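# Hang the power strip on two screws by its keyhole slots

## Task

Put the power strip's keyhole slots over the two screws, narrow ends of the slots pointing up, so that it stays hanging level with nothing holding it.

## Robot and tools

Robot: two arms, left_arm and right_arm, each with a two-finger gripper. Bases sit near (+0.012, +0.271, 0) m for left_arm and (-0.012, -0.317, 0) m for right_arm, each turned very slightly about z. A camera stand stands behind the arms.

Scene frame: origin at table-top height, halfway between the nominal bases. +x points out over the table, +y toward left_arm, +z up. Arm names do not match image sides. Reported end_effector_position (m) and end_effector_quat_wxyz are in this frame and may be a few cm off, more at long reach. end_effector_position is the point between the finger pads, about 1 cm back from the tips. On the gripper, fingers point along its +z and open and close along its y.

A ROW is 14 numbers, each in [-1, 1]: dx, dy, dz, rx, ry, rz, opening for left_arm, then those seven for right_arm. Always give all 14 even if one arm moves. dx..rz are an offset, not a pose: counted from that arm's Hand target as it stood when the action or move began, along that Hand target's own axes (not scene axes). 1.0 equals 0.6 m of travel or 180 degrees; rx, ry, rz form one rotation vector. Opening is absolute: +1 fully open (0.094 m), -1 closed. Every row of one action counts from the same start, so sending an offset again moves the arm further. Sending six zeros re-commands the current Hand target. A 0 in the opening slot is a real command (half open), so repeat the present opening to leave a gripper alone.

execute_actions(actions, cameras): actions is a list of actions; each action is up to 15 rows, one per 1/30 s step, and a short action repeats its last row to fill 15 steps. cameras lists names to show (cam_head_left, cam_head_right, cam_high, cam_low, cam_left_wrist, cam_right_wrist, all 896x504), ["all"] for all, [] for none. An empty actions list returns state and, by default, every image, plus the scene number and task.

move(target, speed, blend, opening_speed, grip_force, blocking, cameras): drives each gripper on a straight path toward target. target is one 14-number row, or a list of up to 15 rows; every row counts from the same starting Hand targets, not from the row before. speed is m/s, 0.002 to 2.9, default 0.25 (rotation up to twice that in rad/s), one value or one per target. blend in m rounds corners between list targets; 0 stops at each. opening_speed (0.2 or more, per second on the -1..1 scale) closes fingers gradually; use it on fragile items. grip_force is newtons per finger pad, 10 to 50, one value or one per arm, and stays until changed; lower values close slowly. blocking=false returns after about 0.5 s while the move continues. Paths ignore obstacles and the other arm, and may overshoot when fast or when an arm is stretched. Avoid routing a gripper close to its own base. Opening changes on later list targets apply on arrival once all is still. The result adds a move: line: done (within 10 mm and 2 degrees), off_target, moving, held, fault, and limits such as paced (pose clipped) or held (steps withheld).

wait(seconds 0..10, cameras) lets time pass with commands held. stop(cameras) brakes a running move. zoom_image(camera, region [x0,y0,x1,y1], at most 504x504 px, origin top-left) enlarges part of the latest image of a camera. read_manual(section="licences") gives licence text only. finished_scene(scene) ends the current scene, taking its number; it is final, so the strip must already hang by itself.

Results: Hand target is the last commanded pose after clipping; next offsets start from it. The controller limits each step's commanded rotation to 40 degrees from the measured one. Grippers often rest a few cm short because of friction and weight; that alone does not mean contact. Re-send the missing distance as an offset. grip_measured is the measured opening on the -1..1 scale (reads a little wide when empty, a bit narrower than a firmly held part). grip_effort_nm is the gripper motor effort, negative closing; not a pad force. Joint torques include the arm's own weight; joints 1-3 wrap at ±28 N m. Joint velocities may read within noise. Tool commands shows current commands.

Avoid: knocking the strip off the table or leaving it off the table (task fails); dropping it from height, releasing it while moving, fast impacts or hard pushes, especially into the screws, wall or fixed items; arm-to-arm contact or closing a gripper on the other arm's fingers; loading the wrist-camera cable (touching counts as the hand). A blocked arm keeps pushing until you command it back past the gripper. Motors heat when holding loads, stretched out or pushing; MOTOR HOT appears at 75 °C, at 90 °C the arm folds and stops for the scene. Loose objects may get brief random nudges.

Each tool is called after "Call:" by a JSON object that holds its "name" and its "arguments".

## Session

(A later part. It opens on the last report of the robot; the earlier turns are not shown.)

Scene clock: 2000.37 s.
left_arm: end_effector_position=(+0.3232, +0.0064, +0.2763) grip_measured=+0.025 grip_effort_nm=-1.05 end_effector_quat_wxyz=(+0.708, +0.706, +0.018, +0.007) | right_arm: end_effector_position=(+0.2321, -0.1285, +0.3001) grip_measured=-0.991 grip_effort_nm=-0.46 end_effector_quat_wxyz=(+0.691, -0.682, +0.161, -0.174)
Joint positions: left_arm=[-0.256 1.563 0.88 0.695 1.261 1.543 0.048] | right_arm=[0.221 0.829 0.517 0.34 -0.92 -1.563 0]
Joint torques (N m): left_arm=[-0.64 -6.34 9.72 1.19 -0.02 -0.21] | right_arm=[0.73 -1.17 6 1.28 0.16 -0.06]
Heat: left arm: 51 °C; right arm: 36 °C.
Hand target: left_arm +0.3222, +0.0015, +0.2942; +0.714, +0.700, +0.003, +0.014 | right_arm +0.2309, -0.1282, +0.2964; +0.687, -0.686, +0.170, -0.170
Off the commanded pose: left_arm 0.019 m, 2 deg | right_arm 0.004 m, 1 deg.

Call:
{"name": "execute_actions", "arguments": {"actions": [[[0.0017,-0.002,0.0028,0,0,0,-0.4,0,0,0,0,0,0,-1],[0.0017,-0.004,0.0028,0,0,0,-0.4,0,0,0,0,0,0,-1],[0.0017,-0.006,0.0028,0,0,0,-0.4,0,0,0,0,0,0,-1],[0.0017,-0.008,0.0028,0,0,0,-0.4,0,0,0,0,0,0,-1],[0.0017,-0.01,0.0028,0,0,0,-0.4,0,0,0,0,0,0,-1],[0.0017,-0.012,0.0028,0,0,0,-0.4,0,0,0,0,0,0,-1],[0.0017,-0.014,0.0028,0,0,0,-0.4,0,0,0,0,0,0,-1],[0.0017,-0.016,0.0028,0,0,0,-0.4,0,0,0,0,0,0,-1],[0.0017,-0.018,0.0028,0,0,0,-0.4,0,0,0,0,0,0,-1]]], "cameras": ["cam_right_wrist"]}}

Call:
{"name": "zoom_image", "arguments": {"camera": "cam_right_wrist", "region": [270, 120, 470, 290]}}

Scene clock: 2011.60 s.
left_arm: end_effector_position=(+0.3244, +0.0060, +0.2744) grip_measured=+0.025 grip_effort_nm=-1.05 end_effector_quat_wxyz=(+0.708, +0.706, +0.020, +0.006) | right_arm: end_effector_position=(+0.2321, -0.1285, +0.3001) grip_measured=-0.991 grip_effort_nm=-0.46 end_effector_quat_wxyz=(+0.691, -0.682, +0.161, -0.174)
Joint positions: left_arm=[-0.256 1.57 0.882 0.697 1.261 1.543 0.048] | right_arm=[0.221 0.829 0.517 0.34 -0.92 -1.563 0]
Joint torques (N m): left_arm=[-1.09 -5.22 7.94 1.59 -0.07 -0.15] | right_arm=[0.77 -1.09 6.08 1.27 0.17 -0.06]
Heat: left arm: 51 °C; right arm: 35 °C.
Hand target: left_arm +0.3234, -0.0003, +0.2834; +0.714, +0.700, +0.003, +0.014 | right_arm +0.2309, -0.1282, +0.2964; +0.687, -0.686, +0.170, -0.170
Off the commanded pose: left_arm 0.011 m, 2 deg | right_arm 0.004 m, 1 deg.
Images, in order (width x height): cam_right_wrist 896x504.

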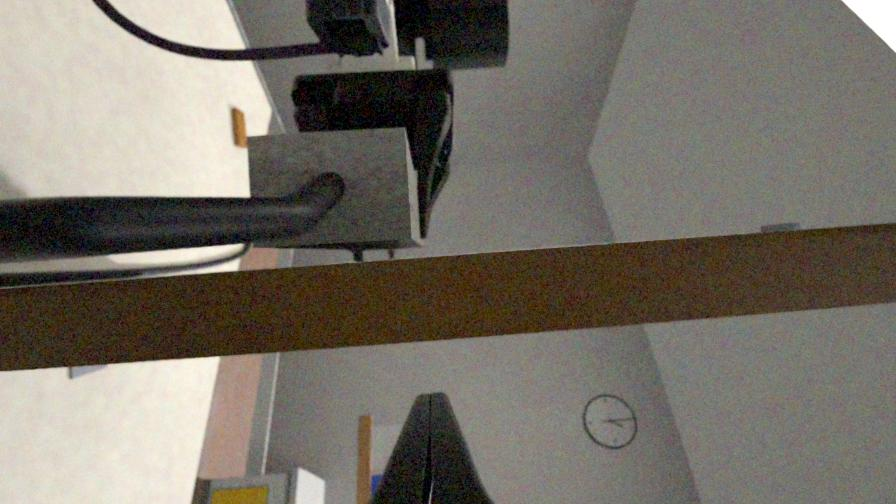

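Scaled by 2.520.

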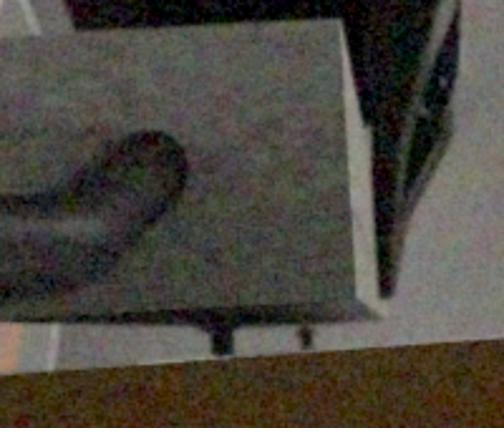

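Call:
{"name": "execute_actions", "arguments": {"actions": [[[0.0,-0.002,0.001,0,0,0,-0.4,0,0,0,0,0,0,-1],[0,-0.004,0.001,0,0,0,-0.4,0,0,0,0,0,0,-1],[0,-0.006,0.001,0,0,0,-0.4,0,0,0,0,0,0,-1],[0,-0.008,0.001,0,0,0,-0.4,0,0,0,0,0,0,-1],[0,-0.010,0.001,0,0,0,-0.4,0,0,0,0,0,0,-1],[0,-0.012,0.001,0,0,0,-0.4,0,0,0,0,0,0,-1],[0,-0.014,0.001,0,0,0,-0.4,0,0,0,0,0,0,-1]]]}}

Scene clock: 2021.90 s.
left_arm: end_effector_position=(+0.3246, +0.0056, +0.2753) grip_measured=+0.025 grip_effort_nm=-1.05 end_effector_quat_wxyz=(+0.711, +0.703, +0.008, +0.013) | right_arm: end_effector_position=(+0.2321, -0.1285, +0.3001) grip_measured=-0.991 grip_effort_nm=-0.46 end_effector_quat_wxyz=(+0.691, -0.682, +0.161, -0.174)
Joint positions: left_arm=[-0.256 1.581 0.882 0.735 1.268 1.543 0.048] | right_arm=[0.221 0.829 0.517 0.34 -0.92 -1.563 0]
Joint torques (N m): left_arm=[-1.17 -4.92 6.46 1.54 -0.19 -0.14] | right_arm=[0.69 -1.09 6.05 1.3 0.2 -0.07]
Heat: left arm: 50 °C; right arm: 35 °C.
Hand target: left_arm +0.3236, -0.0011, +0.2751; +0.714, +0.700, +0.003, +0.014 | right_arm +0.2309, -0.1282, +0.2964; +0.687, -0.686, +0.170, -0.170
Off the commanded pose: left_arm 0.007 m, 1 deg | right_arm 0.004 m, 1 deg.

Call:
{"name": "wait", "arguments": {"seconds": 0.1, "cameras": ["cam_right_wrist","cam_head_left"]}}

Call:
{"name": "zoom_image", "arguments": {"camera": "cam_right_wrist", "region": [320, 215, 420, 285]}}

Call:
{"name": "zoom_image", "arguments": {"camera": "cam_head_left", "region": [350, 100, 520, 250]}}

Scene clock: 2027.70 s.
left_arm: end_effector_position=(+0.3246, +0.0056, +0.2753) grip_measured=+0.025 grip_effort_nm=-1.05 end_effector_quat_wxyz=(+0.711, +0.703, +0.008, +0.013) | right_arm: end_effector_position=(+0.2321, -0.1285, +0.3001) grip_measured=-0.991 grip_effort_nm=-0.46 end_effector_quat_wxyz=(+0.691, -0.682, +0.161, -0.174)
Joint positions: left_arm=[-0.256 1.581 0.882 0.735 1.268 1.543 0.048] | right_arm=[0.221 0.829 0.517 0.34 -0.92 -1.563 0]
Joint torques (N m): left_arm=[-1.24 -4.89 6.43 1.54 -0.21 -0.15] | right_arm=[0.72 -1.07 5.98 1.3 0.17 -0.07]
Heat: left arm: 50 °C; right arm: 35 °C.
Hand target: left_arm +0.3236, -0.0011, +0.2751; +0.714, +0.700, +0.003, +0.014 | right_arm +0.2309, -0.1282, +0.2964; +0.687, -0.686, +0.170, -0.170
Tool commands: left_gripper/opening=-0.4 right_gripper/opening=-1.0
Off the commanded pose: left_arm 0.007 m, 1 deg | right_arm 0.004 m, 1 deg.
wait: 0.10 s; at rest from the start
Images, in order (width x height): cam_head_left 896x504, cam_right_wrist 896x504.

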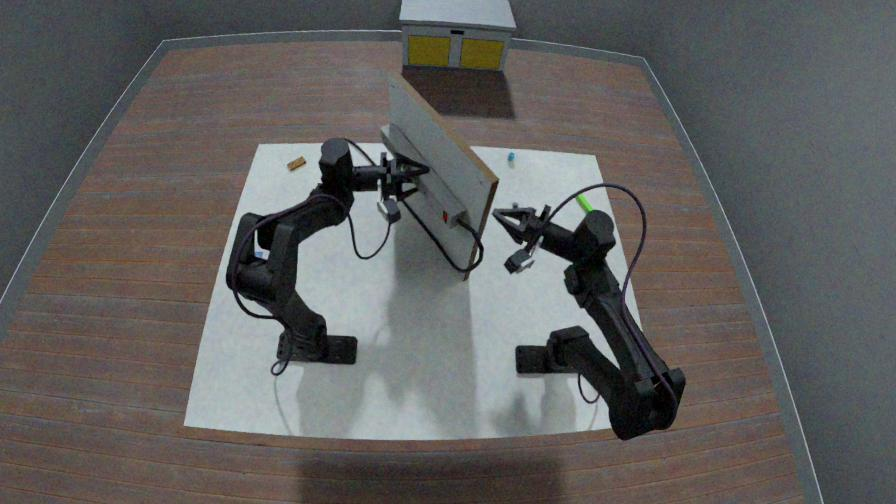

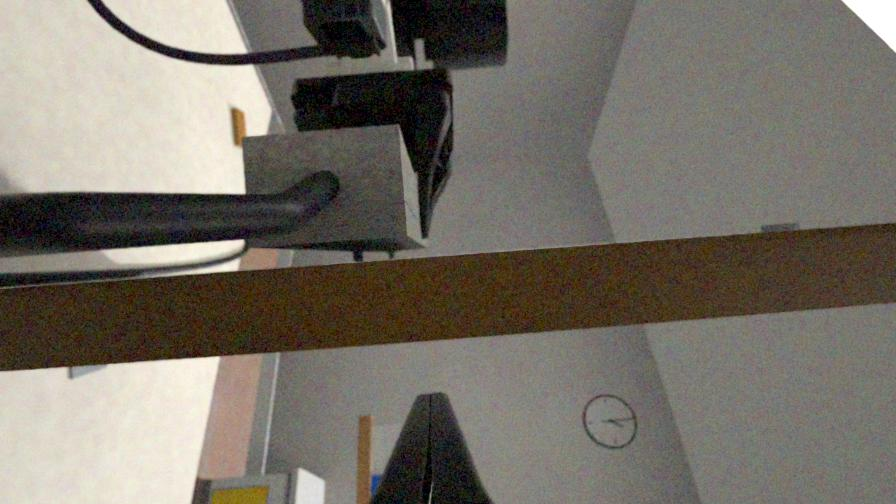

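Scaled by 5.040.

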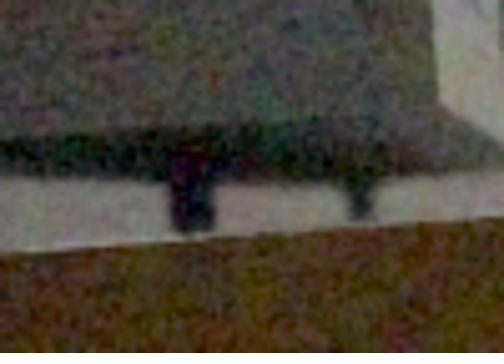

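Scaled by 2.965.

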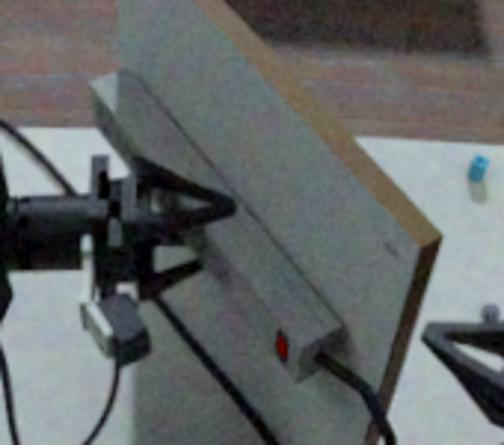

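Call:
{"name": "execute_actions", "arguments": {"actions": [[[0.0025,0.004,0.0043,0,0,0,-0.4,0,0,0,0,0,0,-1],[0.005,0.008,0.0086,0,0,0,-0.4,0,0,0,0,0,0,-1],[0.006,0.010,0.011,0,0,0,-0.4,0,0,0,0,0,0,-1],[0.0075,0.012,0.0128,0,0,0,-0.4,0,0,0,0,0,0,-1]]], "cameras": ["cam_right_wrist"]}}

Call:
{"name": "zoom_image", "arguments": {"camera": "cam_right_wrist", "region": [320, 215, 420, 285]}}

Scene clock: 2037.47 s.
left_arm: end_effector_position=(+0.3249, +0.0055, +0.2748) grip_measured=+0.025 grip_effort_nm=-1.05 end_effector_quat_wxyz=(+0.711, +0.703, +0.008, +0.012) | right_arm: end_effector_position=(+0.2321, -0.1285, +0.3001) grip_measured=-0.991 grip_effort_nm=-0.46 end_effector_quat_wxyz=(+0.691, -0.682, +0.161, -0.174)
Joint positions: left_arm=[-0.256 1.582 0.882 0.735 1.268 1.543 0.048] | right_arm=[0.221 0.829 0.517 0.34 -0.92 -1.563 0]
Joint torques (N m): left_arm=[-2.43 -4.33 9.66 1.25 -0.41 -0.16] | right_arm=[0.62 -1.07 5.97 1.27 0.16 -0.05]
Heat: left arm: 49 °C; right arm: 35 °C.
Hand target: left_arm +0.3282, -0.0085, +0.2825; +0.714, +0.700, +0.003, +0.014 | right_arm +0.2309, -0.1282, +0.2964; +0.687, -0.686, +0.170, -0.170
Off the commanded pose: left_arm 0.016 m, 1 deg | right_arm 0.004 m, 1 deg.
Images, in order (width x height): cam_right_wrist 896x504.

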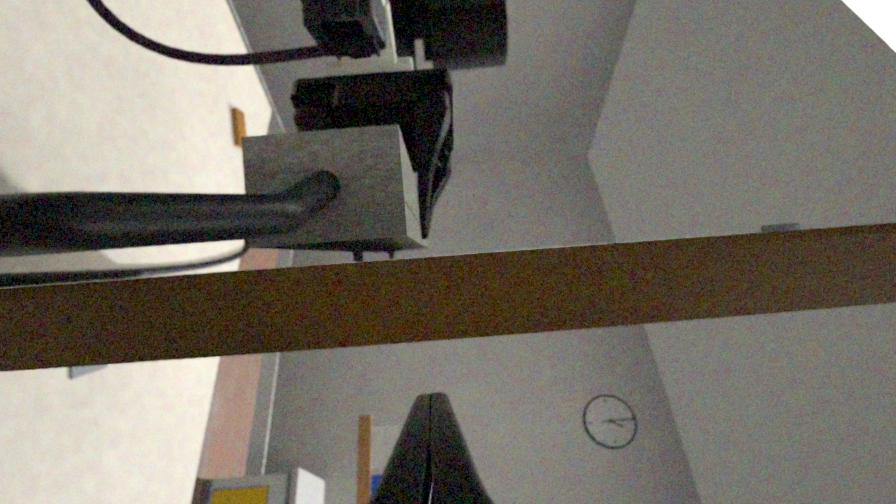

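Scaled by 5.040.

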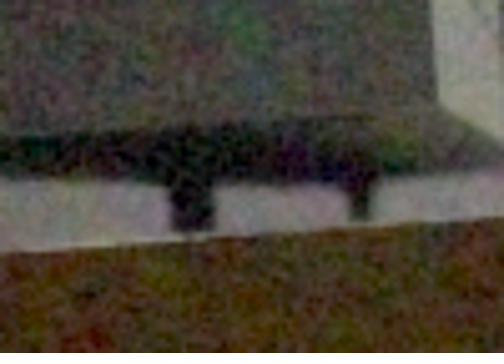

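Call:
{"name": "execute_actions", "arguments": {"actions": [[[-0.004,-0.005,-0.006,0,0,0,-0.4,0,0,0,0,0,0,-1],[-0.004,-0.01,-0.006,0,0,0,-0.4,0,0,0,0,0,0,-1],[-0.004,-0.015,-0.006,0,0,0,-0.4,0,0,0,0,0,0,-1],[-0.004,-0.02,-0.006,0,0,0,-0.4,0,0,0,0,0,0,-1],[-0.004,-0.022,-0.006,0,0,0,-0.4,0,0,0,0,0,0,-1],[-0.004,-0.024,-0.006,0,0,0,-0.4,0,0,0,0,0,0,-1],[-0.004,-0.026,-0.006,0,0,0,-0.4,0,0,0,0,0,0,-1]]], "cameras": ["cam_right_wrist"]}}

Call:
{"name": "zoom_image", "arguments": {"camera": "cam_right_wrist", "region": [240, 115, 440, 285]}}

Scene clock: 2055.97 s.
left_arm: end_effector_position=(+0.3245, +0.0052, +0.2733) grip_measured=+0.025 grip_effort_nm=-1.05 end_effector_quat_wxyz=(+0.713, +0.701, -0.004, +0.019) | right_arm: end_effector_position=(+0.2321, -0.1285, +0.3001) grip_measured=-0.991 grip_effort_nm=-0.46 end_effector_quat_wxyz=(+0.691, -0.682, +0.161, -0.174)
Joint positions: left_arm=[-0.256 1.596 0.874 0.785 1.276 1.544 0.048] | right_arm=[0.221 0.829 0.517 0.34 -0.92 -1.563 0]
Joint torques (N m): left_arm=[-1.85 -4.1 6.24 1.35 -0.42 -0.11] | right_arm=[0.69 -1.06 5.98 1.28 0.15 -0.03]
Heat: left arm: 50 °C; right arm: 35 °C.
Hand target: left_arm +0.3259, -0.0053, +0.2668; +0.714, +0.700, +0.003, +0.014 | right_arm +0.2309, -0.1282, +0.2964; +0.687, -0.686, +0.170, -0.170
Off the commanded pose: left_arm 0.012 m, 1 deg | right_arm 0.004 m, 1 deg.
Images, in order (width x height): cam_right_wrist 896x504.

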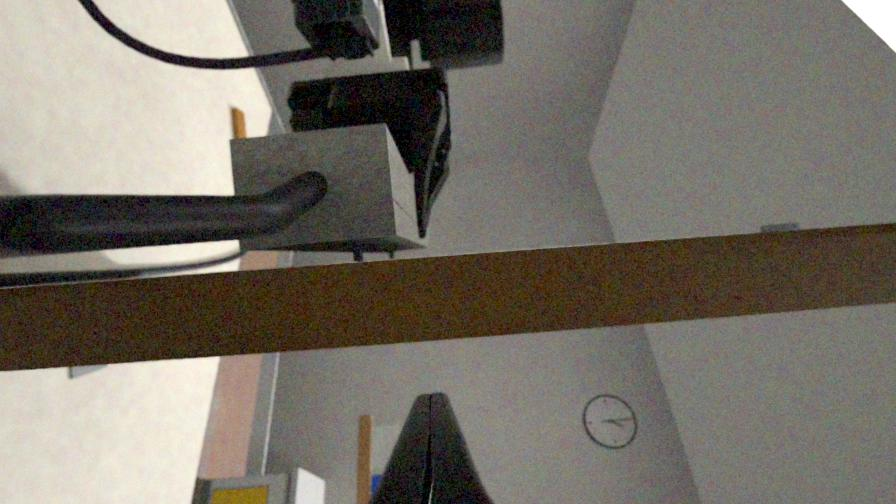

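Scaled by 2.520.

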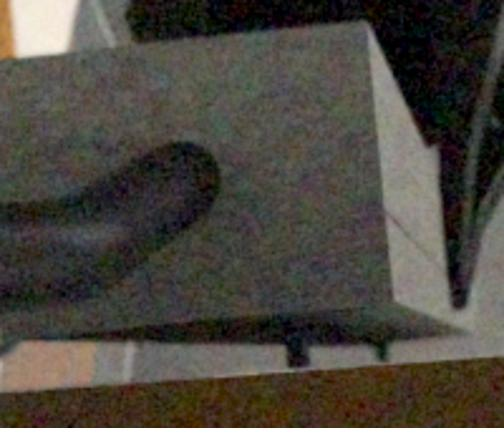

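Call:
{"name": "execute_actions", "arguments": {"actions": [[[0.002,0.0,0.003,0,0,-0.005,-0.4,0,0,0,0,0,0,-1],[0.002,0.0,0.003,0,0,-0.01,-0.4,0,0,0,0,0,0,-1],[0.002,0.0,0.003,0,0,-0.015,-0.4,0,0,0,0,0,0,-1],[0.002,0.0,0.003,0,0,-0.02,-0.4,0,0,0,0,0,0,-1],[0.002,0.0,0.003,0,0,-0.025,-0.4,0,0,0,0,0,0,-1],[0.002,0.0,0.003,0,0,-0.03,-0.4,0,0,0,0,0,0,-1]]], "cameras": ["cam_right_wrist"]}}

Call:
{"name": "zoom_image", "arguments": {"camera": "cam_right_wrist", "region": [240, 115, 440, 285]}}

Scene clock: 2068.00 s.
left_arm: end_effector_position=(+0.3246, +0.0051, +0.2732) grip_measured=+0.025 grip_effort_nm=-1.05 end_effector_quat_wxyz=(+0.714, +0.700, +0.000, +0.014) | right_arm: end_effector_position=(+0.2321, -0.1285, +0.3001) grip_measured=-0.991 grip_effort_nm=-0.46 end_effector_quat_wxyz=(+0.691, -0.682, +0.161, -0.174)
Joint positions: left_arm=[-0.256 1.598 0.874 0.789 1.277 1.529 0.048] | right_arm=[0.221 0.829 0.517 0.34 -0.92 -1.563 0]
Joint torques (N m): left_arm=[-2.18 -4.08 7.06 1.03 -0.49 -0.87] | right_arm=[0.61 -1.13 6.01 1.31 0.19 -0.06]
Heat: left arm: 49 °C; right arm: 35 °C.
Hand target: left_arm +0.3272, -0.0071, +0.2668; +0.714, +0.699, +0.036, -0.019 | right_arm +0.2309, -0.1282, +0.2964; +0.687, -0.686, +0.170, -0.170
Off the commanded pose: left_arm 0.014 m, 6 deg | right_arm 0.004 m, 1 deg.
Images, in order (width x height): cam_right_wrist 896x504.

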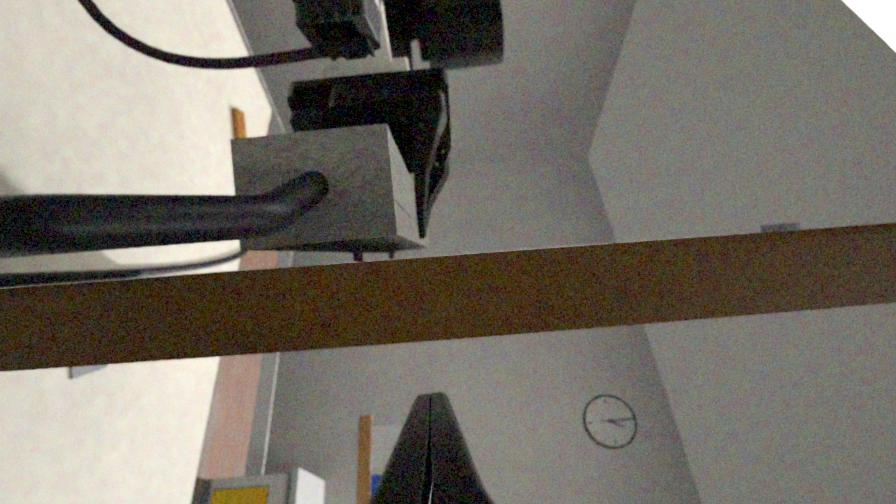

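Scaled by 2.520.

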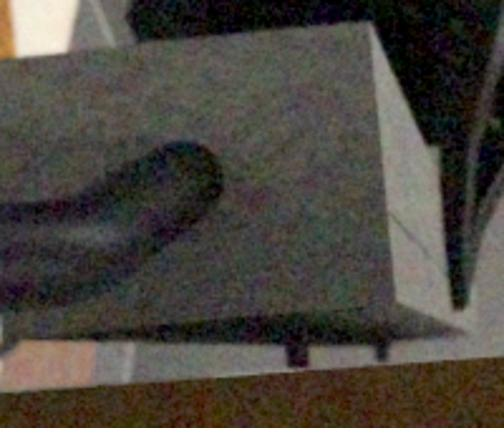

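Call:
{"name": "execute_actions", "arguments": {"actions": [[[0.0,-0.005,0.003,0,0,-0.01,-0.4,0,0,0,0,0,0,-1],[0.0,-0.01,0.003,0,0,-0.02,-0.4,0,0,0,0,0,0,-1],[0.0,-0.015,0.003,0,0,-0.02,-0.4,0,0,0,0,0,0,-1],[0.0,-0.02,0.003,0,0,-0.02,-0.4,0,0,0,0,0,0,-1],[0.0,-0.02,0.003,0,0,-0.02,-0.4,0,0,0,0,0,0,-1]]], "cameras": ["cam_right_wrist"]}}

Call:
{"name": "zoom_image", "arguments": {"camera": "cam_right_wrist", "region": [240, 115, 440, 285]}}

Scene clock: 2074.10 s.
left_arm: end_effector_position=(+0.3245, +0.0051, +0.2728) grip_measured=+0.025 grip_effort_nm=-1.05 end_effector_quat_wxyz=(+0.718, +0.696, -0.002, +0.015) | right_arm: end_effector_position=(+0.2321, -0.1285, +0.3001) grip_measured=-0.991 grip_effort_nm=-0.46 end_effector_quat_wxyz=(+0.691, -0.682, +0.161, -0.174)
Joint positions: left_arm=[-0.256 1.612 0.862 0.86 1.277 1.489 0.048] | right_arm=[0.221 0.829 0.517 0.34 -0.92 -1.563 0]
Joint torques (N m): left_arm=[-2.62 -3.82 5.67 0.66 -0.58 -1.02] | right_arm=[0.66 -1.16 6.08 1.29 0.17 -0.03]
Heat: left arm: 49 °C; right arm: 35 °C.
Hand target: left_arm +0.3263, -0.0091, +0.2549; +0.713, +0.698, +0.057, -0.042 | right_arm +0.2309, -0.1282, +0.2964; +0.687, -0.686, +0.170, -0.170
Off the commanded pose: left_arm 0.023 m, 9 deg | right_arm 0.004 m, 1 deg.
Images, in order (width x height): cam_right_wrist 896x504.

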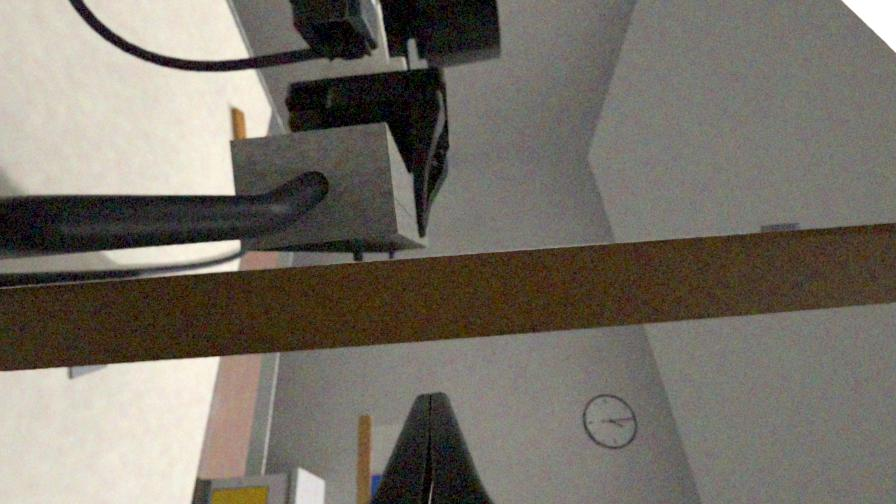

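Scaled by 2.520.

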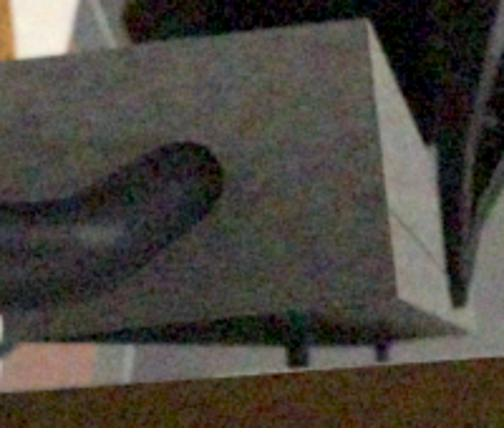

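Call:
{"name": "execute_actions", "arguments": {"actions": [[[0.0,0.02,0.00,0,0,0,-0.4,0,0,0,0,0,0,-1],[0.0,0.04,0.0,0,0,0,-0.4,0,0,0,0,0,0,-1],[0.0,0.05,0.0,0,0,0,-0.4,0,0,0,0,0,0,-1],[0.0,0.06,0.0,0,0,0,-0.4,0,0,0,0,0,0,-1],[0.0,0.065,0.0,0,0,0,-0.4,0,0,0,0,0,0,-1]]], "cameras": ["cam_right_wrist"]}}

Call:
{"name": "zoom_image", "arguments": {"camera": "cam_right_wrist", "region": [240, 115, 440, 285]}}

Scene clock: 2082.60 s.
left_arm: end_effector_position=(+0.3247, +0.0051, +0.2768) grip_measured=+0.025 grip_effort_nm=-1.05 end_effector_quat_wxyz=(+0.716, +0.698, +0.017, -0.018) | right_arm: end_effector_position=(+0.2321, -0.1285, +0.3001) grip_measured=-0.991 grip_effort_nm=-0.46 end_effector_quat_wxyz=(+0.691, -0.682, +0.161, -0.174)
Joint positions: left_arm=[-0.253 1.612 0.889 0.817 1.299 1.43 0.048] | right_arm=[0.221 0.829 0.517 0.34 -0.92 -1.563 0]
Joint torques (N m): left_arm=[-2.26 -6.5 11.37 0.39 -0.74 -1.05] | right_arm=[0.62 -1.1 6.04 1.29 0.18 -0.07]
Heat: left arm: 48 °C; right arm: 35 °C.
Hand target: left_arm +0.3317, -0.0082, +0.2935; +0.713, +0.698, +0.058, -0.042 | right_arm +0.2309, -0.1282, +0.2964; +0.687, -0.686, +0.170, -0.170
Off the commanded pose: left_arm 0.023 m, 5 deg | right_arm 0.004 m, 1 deg.
Images, in order (width x height): cam_right_wrist 896x504.

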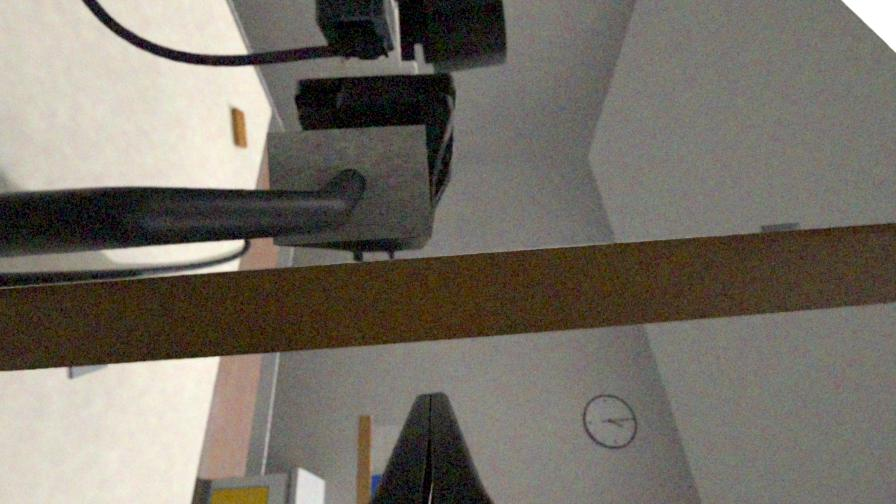

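Scaled by 2.520.

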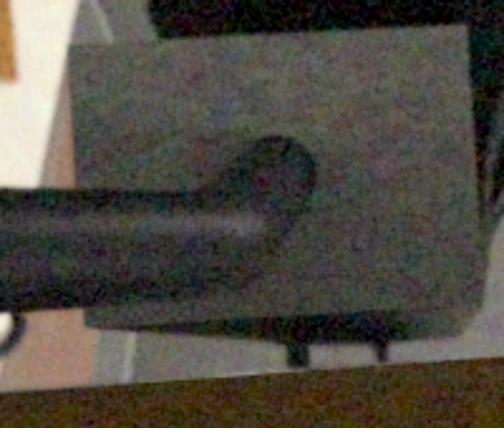

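Call:
{"name": "execute_actions", "arguments": {"actions": [[[0.002,-0.01,0.003,0,0,0.004,-0.4,0,0,0,0,0,0,-1],[0.002,-0.02,0.003,0,0,0.008,-0.4,0,0,0,0,0,0,-1],[0.002,-0.025,0.003,0,0,0.012,-0.4,0,0,0,0,0,0,-1],[0.002,-0.03,0.003,0,0,0.016,-0.4,0,0,0,0,0,0,-1]]], "cameras": ["cam_right_wrist"]}}

Call:
{"name": "zoom_image", "arguments": {"camera": "cam_right_wrist", "region": [240, 115, 440, 285]}}

Scene clock: 2089.13 s.
left_arm: end_effector_position=(+0.3247, +0.0051, +0.2768) grip_measured=+0.025 grip_effort_nm=-1.05 end_effector_quat_wxyz=(+0.716, +0.698, +0.015, -0.015) | right_arm: end_effector_position=(+0.2321, -0.1285, +0.3001) grip_measured=-0.991 grip_effort_nm=-0.46 end_effector_quat_wxyz=(+0.691, -0.682, +0.161, -0.174)
Joint positions: left_arm=[-0.253 1.612 0.889 0.817 1.299 1.437 0.048] | right_arm=[0.221 0.829 0.517 0.34 -0.92 -1.563 0]
Joint torques (N m): left_arm=[-2.86 -4.93 8.08 0.71 -0.83 -0.19] | right_arm=[0.7 -1.18 6.04 1.28 0.15 -0.07]
Heat: left arm: 49 °C; right arm: 35 °C.
Hand target: left_arm +0.3304, -0.0104, +0.2755; +0.714, +0.699, +0.040, -0.024 | right_arm +0.2309, -0.1282, +0.2964; +0.687, -0.686, +0.170, -0.170
Off the commanded pose: left_arm 0.017 m, 3 deg | right_arm 0.004 m, 1 deg.
Images, in order (width x height): cam_right_wrist 896x504.

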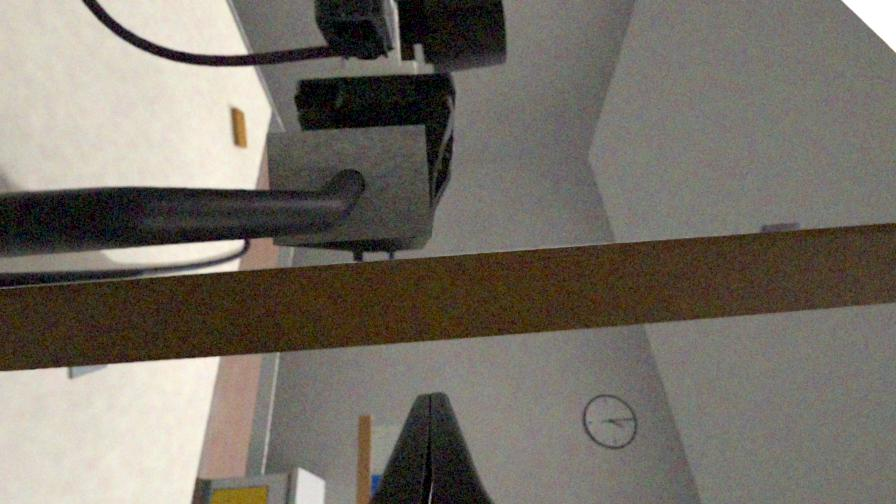

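Scaled by 2.520.

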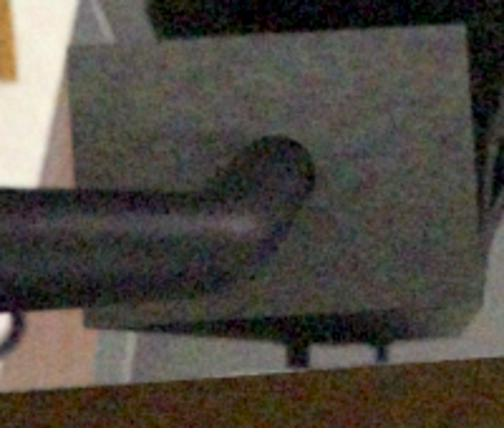

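Call:
{"name": "execute_actions", "arguments": {"actions": [[[-0.003,-0.01,-0.005,0,0,0.01,-0.4,0,0,0,0,0,0,-1],[-0.003,-0.02,-0.005,0,0,0.02,-0.4,0,0,0,0,0,0,-1],[-0.003,-0.03,-0.005,0,0,0.025,-0.4,0,0,0,0,0,0,-1],[-0.003,-0.035,-0.005,0,0,0.025,-0.4,0,0,0,0,0,0,-1],[-0.003,-0.035,-0.005,0,0,0.025,-0.4,0,0,0,0,0,0,-1]]], "cameras": ["cam_right_wrist"]}}

Call:
{"name": "zoom_image", "arguments": {"camera": "cam_right_wrist", "region": [220, 115, 420, 285]}}

Scene clock: 2100.13 s.
left_arm: end_effector_position=(+0.3238, +0.0045, +0.2623) grip_measured=+0.025 grip_effort_nm=-1.05 end_effector_quat_wxyz=(+0.714, +0.700, -0.007, +0.010) | right_arm: end_effector_position=(+0.2321, -0.1285, +0.3001) grip_measured=-0.991 grip_effort_nm=-0.46 end_effector_quat_wxyz=(+0.691, -0.682, +0.161, -0.174)
Joint positions: left_arm=[-0.256 1.632 0.854 0.855 1.293 1.52 0.048] | right_arm=[0.221 0.829 0.517 0.34 -0.92 -1.563 0]
Joint torques (N m): left_arm=[-2.28 -4.51 5.94 1.13 -0.69 -0.12] | right_arm=[0.66 -1.2 6.13 1.28 0.16 -0.05]
Heat: left arm: 48 °C; right arm: 34 °C.
Hand target: left_arm +0.3267, -0.0079, +0.2547; +0.714, +0.700, +0.013, +0.004 | right_arm +0.2309, -0.1282, +0.2964; +0.687, -0.686, +0.170, -0.170
Off the commanded pose: left_arm 0.015 m, 2 deg | right_arm 0.004 m, 1 deg.
Images, in order (width x height): cam_right_wrist 896x504.

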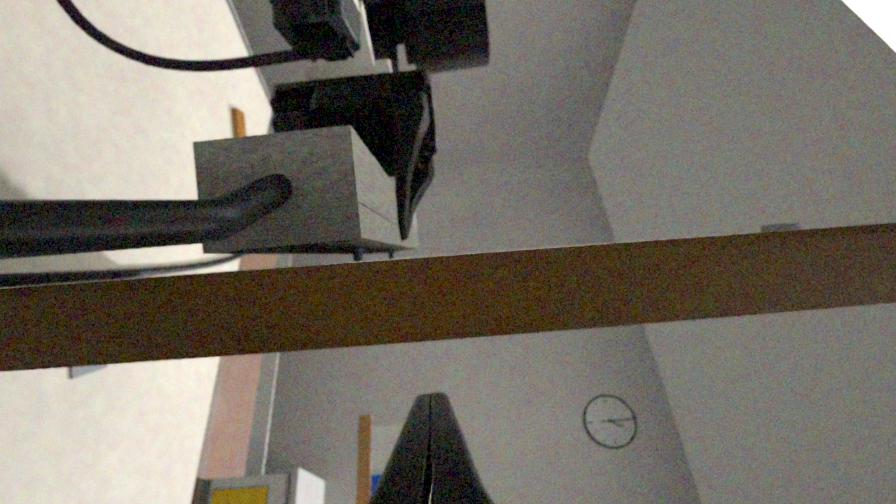

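Scaled by 2.520.

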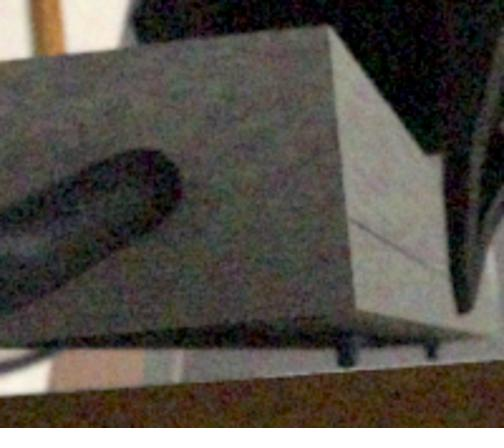

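Call:
{"name": "zoom_image", "arguments": {"camera": "cam_right_wrist", "region": [320, 215, 420, 275]}}

Scaled by 5.040.

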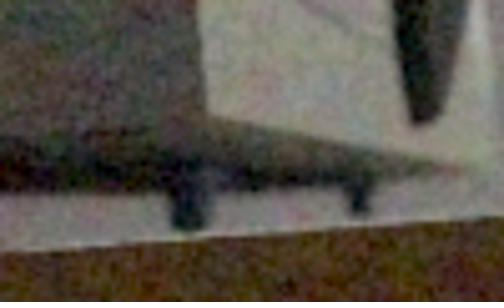

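Call:
{"name": "execute_actions", "arguments": {"actions": [[[0.0,-0.01,0.0,0,0,-0.01,-0.4,0,0,0,0,0,0,-1],[0.0,-0.02,0.0,0,0,-0.02,-0.4,0,0,0,0,0,0,-1],[0.0,-0.025,0.0,0,0,-0.02,-0.4,0,0,0,0,0,0,-1],[0.0,-0.03,0.0,0,0,-0.02,-0.4,0,0,0,0,0,0,-1]]], "cameras": ["cam_right_wrist"]}}

Call:
{"name": "zoom_image", "arguments": {"camera": "cam_right_wrist", "region": [220, 115, 420, 285]}}

Scene clock: 2110.07 s.
left_arm: end_effector_position=(+0.3252, -0.0018, +0.2354) grip_measured=+0.025 grip_effort_nm=-1.05 end_effector_quat_wxyz=(+0.710, +0.704, +0.019, -0.012) | right_arm: end_effector_position=(+0.2321, -0.1285, +0.3001) grip_measured=-0.991 grip_effort_nm=-0.46 end_effector_quat_wxyz=(+0.691, -0.682, +0.161, -0.174)
Joint positions: left_arm=[-0.274 1.688 0.816 0.902 1.268 1.499 0.048] | right_arm=[0.221 0.829 0.517 0.34 -0.92 -1.563 0]
Joint torques (N m): left_arm=[-1.11 -5.71 6 1.4 -0.4 -0.56] | right_arm=[0.62 -1.26 6.06 1.28 0.17 -0.05]
Heat: left arm: 48 °C; right arm: 34 °C.
Hand target: left_arm +0.3265, -0.0083, +0.2367; +0.714, +0.699, +0.035, -0.018 | right_arm +0.2309, -0.1282, +0.2964; +0.687, -0.686, +0.170, -0.170
Off the commanded pose: left_arm 0.007 m, 2 deg | right_arm 0.004 m, 1 deg.
Images, in order (width x height): cam_right_wrist 896x504.

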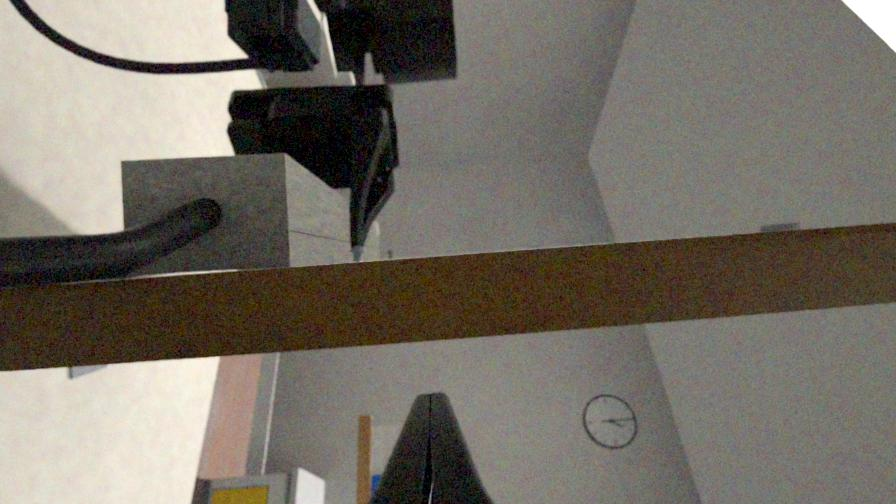

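Scaled by 2.520.

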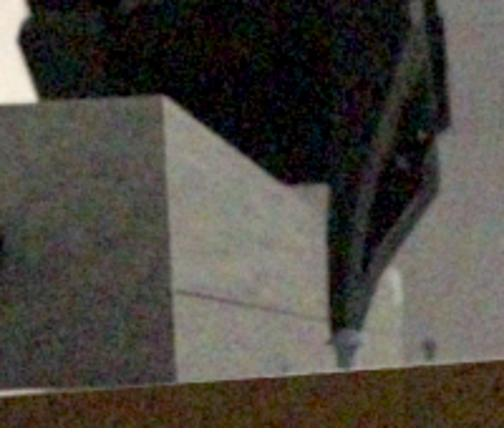

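Call:
{"name": "wait", "arguments": {"seconds": 0.1, "cameras": ["cam_left_wrist", "cam_head_left","cam_head_right"]}}

Call:
{"name": "zoom_image", "arguments": {"camera": "cam_head_left", "region": [370, 110, 510, 260]}}

Scene clock: 2121.43 s.
left_arm: end_effector_position=(+0.3252, -0.0018, +0.2354) grip_measured=+0.025 grip_effort_nm=-1.05 end_effector_quat_wxyz=(+0.710, +0.704, +0.019, -0.012) | right_arm: end_effector_position=(+0.2321, -0.1285, +0.3001) grip_measured=-0.991 grip_effort_nm=-0.46 end_effector_quat_wxyz=(+0.691, -0.682, +0.161, -0.174)
Joint positions: left_arm=[-0.274 1.688 0.816 0.902 1.268 1.499 0.048] | right_arm=[0.221 0.829 0.517 0.34 -0.92 -1.563 0]
Joint torques (N m): left_arm=[-1.17 -5.7 6.09 1.41 -0.38 -0.58] | right_arm=[0.68 -1.14 5.97 1.29 0.16 -0.08]
Heat: left arm: 47 °C; right arm: 34 °C.
Hand target: left_arm +0.3265, -0.0083, +0.2367; +0.714, +0.699, +0.035, -0.018 | right_arm +0.2309, -0.1282, +0.2964; +0.687, -0.686, +0.170, -0.170
Tool commands: left_gripper/opening=-0.4 right_gripper/opening=-1.0
Off the commanded pose: left_arm 0.007 m, 2 deg | right_arm 0.004 m, 1 deg.
wait: 0.10 s; at rest from the start
Images, in order (width x height): cam_head_left 896x504, cam_head_right 896x504, cam_left_wrist 896x504.

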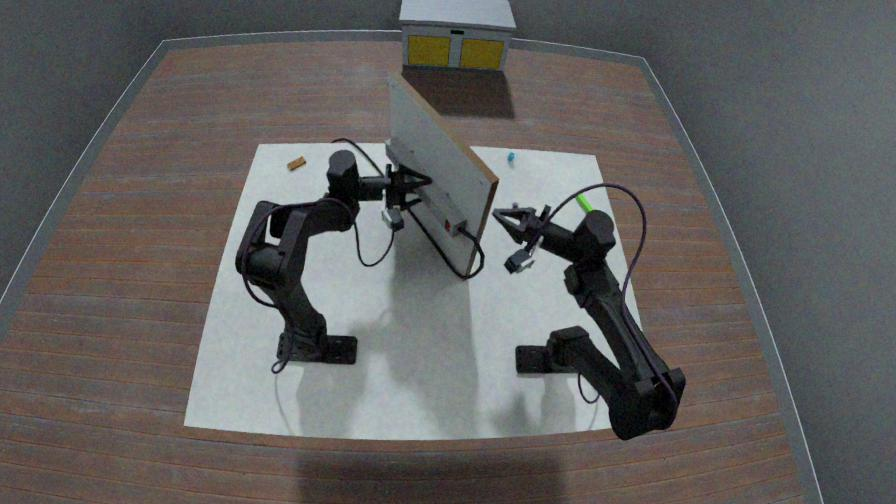

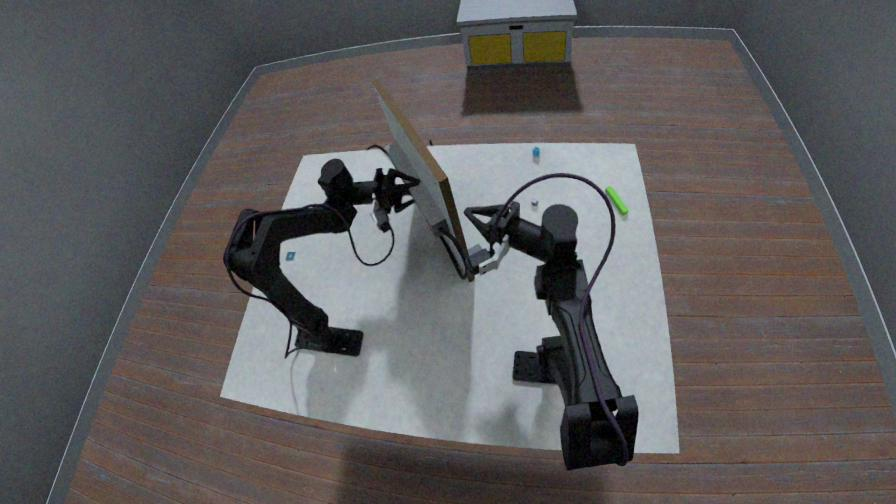

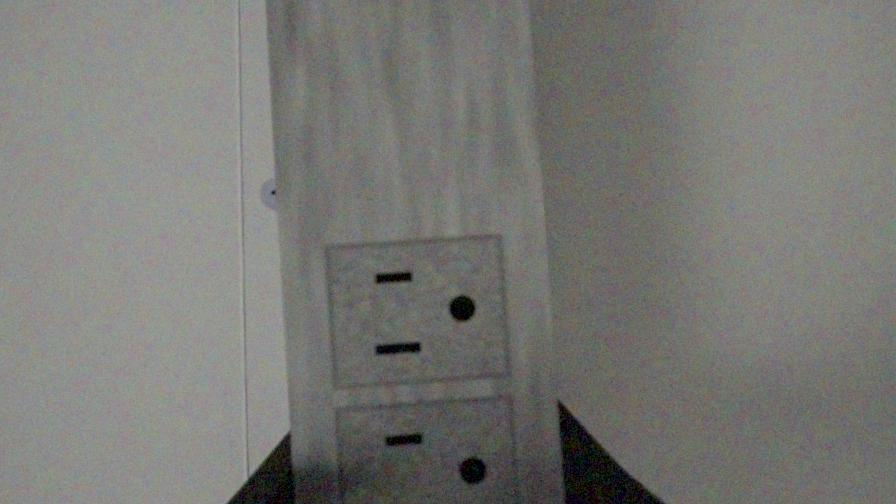

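Scaled by 3.360.

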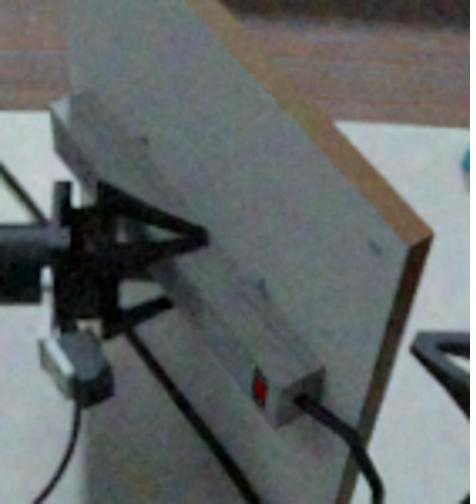

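Call:
{"name": "zoom_image", "arguments": {"camera": "cam_head_left", "region": [380, 130, 430, 170]}}

Call:
{"name": "zoom_image", "arguments": {"camera": "cam_head_left", "region": [430, 185, 480, 245]}}

Call:
{"name": "zoom_image", "arguments": {"camera": "cam_head_right", "region": [370, 125, 490, 245]}}

Scaled by 10.080.

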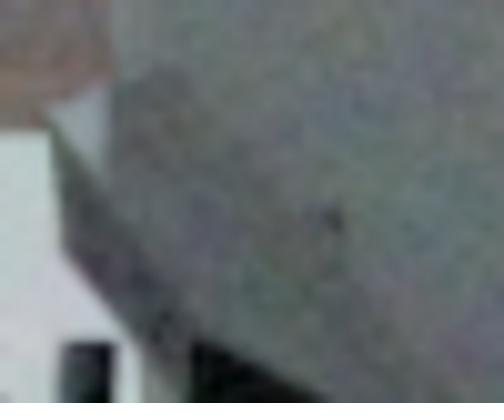

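Scaled by 8.400.

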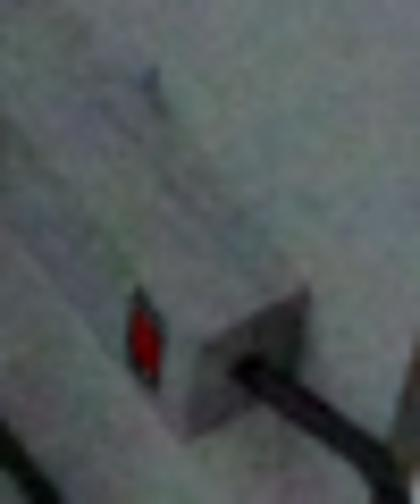

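Scaled by 4.200.

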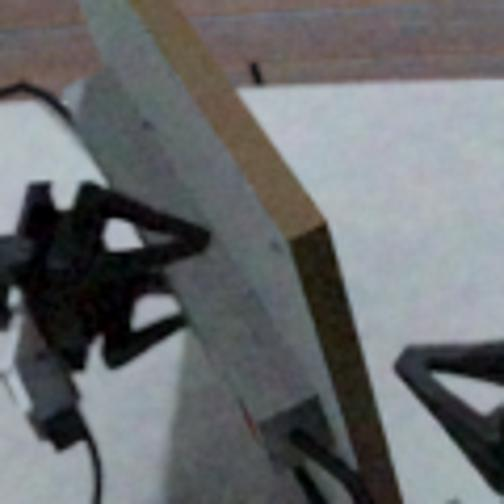

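Call:
{"name": "move", "arguments": {"target": [[-0.0072,0,-0.0248,0,0,0,-0.4,0,0,0,0,0,0,-1],[-0.018,0.144,-0.0248,0,0,0.03,-0.4,0,0,0,0,0,0,-1]], "speed": 0.06, "cameras": ["cam_right_wrist","cam_left_wrist"]}}

Scene clock: 2215.20 s.
left_arm: end_effector_position=(+0.3195, +0.0089, +0.2443) grip_measured=+0.025 grip_effort_nm=-1.05 end_effector_quat_wxyz=(+0.685, +0.724, +0.067, -0.043) | right_arm: end_effector_position=(+0.2321, -0.1285, +0.3001) grip_measured=-0.991 grip_effort_nm=-0.46 end_effector_quat_wxyz=(+0.691, -0.682, +0.161, -0.174)
Joint positions: left_arm=[-0.251 1.569 0.856 0.523 1.266 1.597 0.048] | right_arm=[0.221 0.829 0.517 0.34 -0.92 -1.563 0]
Joint torques (N m): left_arm=[0.47 -12.42 15.68 1.7 0.31 -0.74] | right_arm=[0.73 -1.16 6.09 1.28 0.2 -0.05]
Heat: left arm: 46 °C; right arm: 34 °C.
Hand target: left_arm +0.3218, +0.0082, +0.3234; +0.714, +0.700, +0.002, +0.015 | right_arm +0.2309, -0.1282, +0.2964; +0.687, -0.686, +0.170, -0.170
Off the commanded pose: left_arm 0.079 m, 11 deg | right_arm 0.004 m, 1 deg.
move: off_target (left_arm)
Images, in order (width x height): cam_left_wrist 896x504, cam_right_wrist 896x504.

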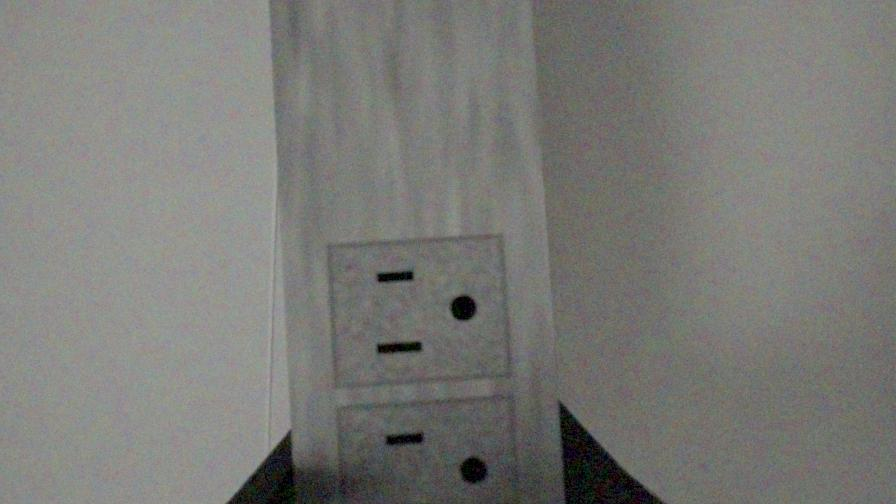

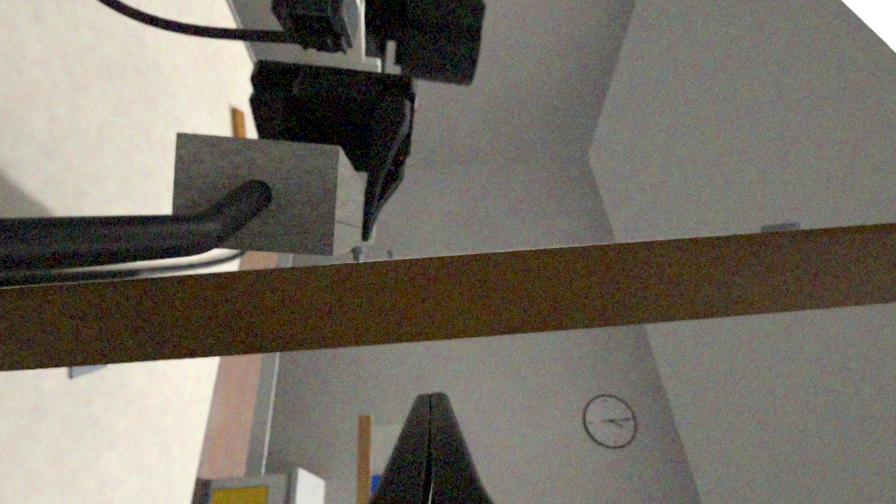

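Call:
{"name": "move", "arguments": {"target": [[-0.01,-0.11,-0.02,0,0,-0.02,-0.4,0,0,0,0,0,0,-1],[-0.02,-0.11,-0.05,0,0,-0.02,-0.4,0,0,0,0,0,0,-1]], "speed": 0.1}}

Scene clock: 2223.13 s.
left_arm: end_effector_position=(+0.3226, +0.0373, +0.2434) grip_measured=+0.025 grip_effort_nm=-1.05 end_effector_quat_wxyz=(+0.707, +0.706, +0.049, -0.002) | right_arm: end_effector_position=(+0.2321, -0.1285, +0.3001) grip_measured=-0.991 grip_effort_nm=-0.46 end_effector_quat_wxyz=(+0.691, -0.682, +0.161, -0.174)
Joint positions: left_arm=[-0.164 1.579 0.758 0.816 1.322 1.505 0.048] | right_arm=[0.221 0.829 0.517 0.34 -0.92 -1.563 0]
Joint torques (N m): left_arm=[0.05 -7.43 5.9 1.62 0.46 -0.44] | right_arm=[0.68 -1.02 6.11 1.29 0.18 -0.05]
Heat: left arm: 49 °C; right arm: 34 °C.
Hand target: left_arm +0.3104, +0.0366, +0.2566; +0.714, +0.700, +0.024, -0.007 | right_arm +0.2309, -0.1282, +0.2964; +0.687, -0.686, +0.170, -0.170
Off the commanded pose: left_arm 0.018 m, 3 deg | right_arm 0.004 m, 1 deg.
move: off_target (left_arm)

Call:
{"name": "move", "arguments": {"target": [[-0.0,0.12,0.0,0,0,0.028,-0.4,0,0,0,0,0,0,-1],[-0.0097,0.106,0.028,0,0,0.028,-0.4,0,0,0,0,0,0,-1]], "speed": 0.1, "cameras": ["cam_left_wrist"]}}

Scene clock: 2230.40 s.
left_arm: end_effector_position=(+0.3182, +0.0238, +0.2986) grip_measured=+0.025 grip_effort_nm=-1.05 end_effector_quat_wxyz=(+0.711, +0.702, +0.010, +0.021) | right_arm: end_effector_position=(+0.2321, -0.1285, +0.3001) grip_measured=-0.991 grip_effort_nm=-0.46 end_effector_quat_wxyz=(+0.691, -0.682, +0.161, -0.174)
Joint positions: left_arm=[-0.207 1.493 0.893 0.65 1.303 1.539 0.048] | right_arm=[0.221 0.829 0.517 0.34 -0.92 -1.563 0]
Joint torques (N m): left_arm=[-0.62 -8.81 9.06 0.83 0.07 -0.17] | right_arm=[0.65 -1.02 6.04 1.3 0.19 -0.03]
Heat: left arm: 48 °C; right arm: 34 °C.
Hand target: left_arm +0.3077, +0.0210, +0.3207; +0.714, +0.700, -0.007, +0.024 | right_arm +0.2309, -0.1282, +0.2964; +0.687, -0.686, +0.170, -0.170
Off the commanded pose: left_arm 0.025 m, 2 deg | right_arm 0.004 m, 1 deg.
move: off_target (left_arm)
Images, in order (width x height): cam_left_wrist 896x504.

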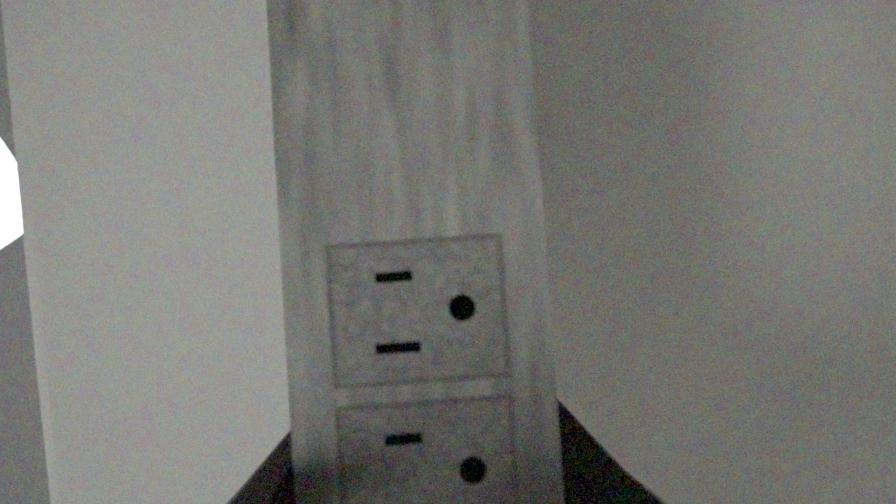

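Call:
{"name": "execute_actions", "arguments": {"actions": [[[0.0192,0.012,0.02,0,0,0.001,-0.4,0,0,0,0,0,0,-1],[0.0192,0.012,0.02,0,0,0.001,-0.4,0,0,0,0,0,0,-1],[0.0192,0.012,0.02,0,0,0.001,-0.4,0,0,0,0,0,0,-1],[-0.0108,-0.053,0.02,0,0,-0.011,-0.4,0,0,0,0,0,0,-1],[-0.0108,-0.053,0.02,0,0,-0.011,-0.4,0,0,0,0,0,0,-1],[-0.0108,-0.053,0.02,0,0,-0.011,-0.4,0,0,0,0,0,0,-1],[0.0142,0.002,0.02,0,0,-0.001,-0.4,0,0,0,0,0,0,-1],[0.0142,0.002,0.02,0,0,-0.001,-0.4,0,0,0,0,0,0,-1],[0.0142,0.002,0.02,0,0,-0.001,-0.4,0,0,0,0,0,0,-1],[-0.0058,-0.043,0.02,0,0,-0.009,-0.4,0,0,0,0,0,0,-1],[-0.0058,-0.043,0.02,0,0,-0.009,-0.4,0,0,0,0,0,0,-1],[-0.0058,-0.043,0.02,0,0,-0.009,-0.4,0,0,0,0,0,0,-1],[0.0042,-0.0205,0.02,0,0,-0.005,-0.4,0,0,0,0,0,0,-1],[0.0042,-0.0205,0.02,0,0,-0.005,-0.4,0,0,0,0,0,0,-1],[0.0042,-0.0205,0.02,0,0,-0.005,-0.4,0,0,0,0,0,0,-1]]]}}

Scene clock: 2240.53 s.
left_arm: end_effector_position=(+0.3152, +0.0121, +0.2913) grip_measured=+0.025 grip_effort_nm=-1.05 end_effector_quat_wxyz=(+0.710, +0.704, +0.016, +0.016) | right_arm: end_effector_position=(+0.2321, -0.1285, +0.3001) grip_measured=-0.991 grip_effort_nm=-0.46 end_effector_quat_wxyz=(+0.691, -0.682, +0.161, -0.174)
Joint positions: left_arm=[-0.247 1.498 0.877 0.646 1.261 1.547 0.048] | right_arm=[0.221 0.829 0.517 0.34 -0.92 -1.563 0]
Joint torques (N m): left_arm=[-0.34 -6.24 9.76 1.05 0.12 -0.15] | right_arm=[0.68 -1.26 6.02 1.31 0.18 -0.06]
Heat: left arm: 48 °C; right arm: 34 °C.
Hand target: left_arm +0.3111, +0.0089, +0.3088; +0.714, +0.700, -0.002, +0.019 | right_arm +0.2309, -0.1282, +0.2964; +0.687, -0.686, +0.170, -0.170
Off the commanded pose: left_arm 0.018 m, 2 deg | right_arm 0.004 m, 1 deg.


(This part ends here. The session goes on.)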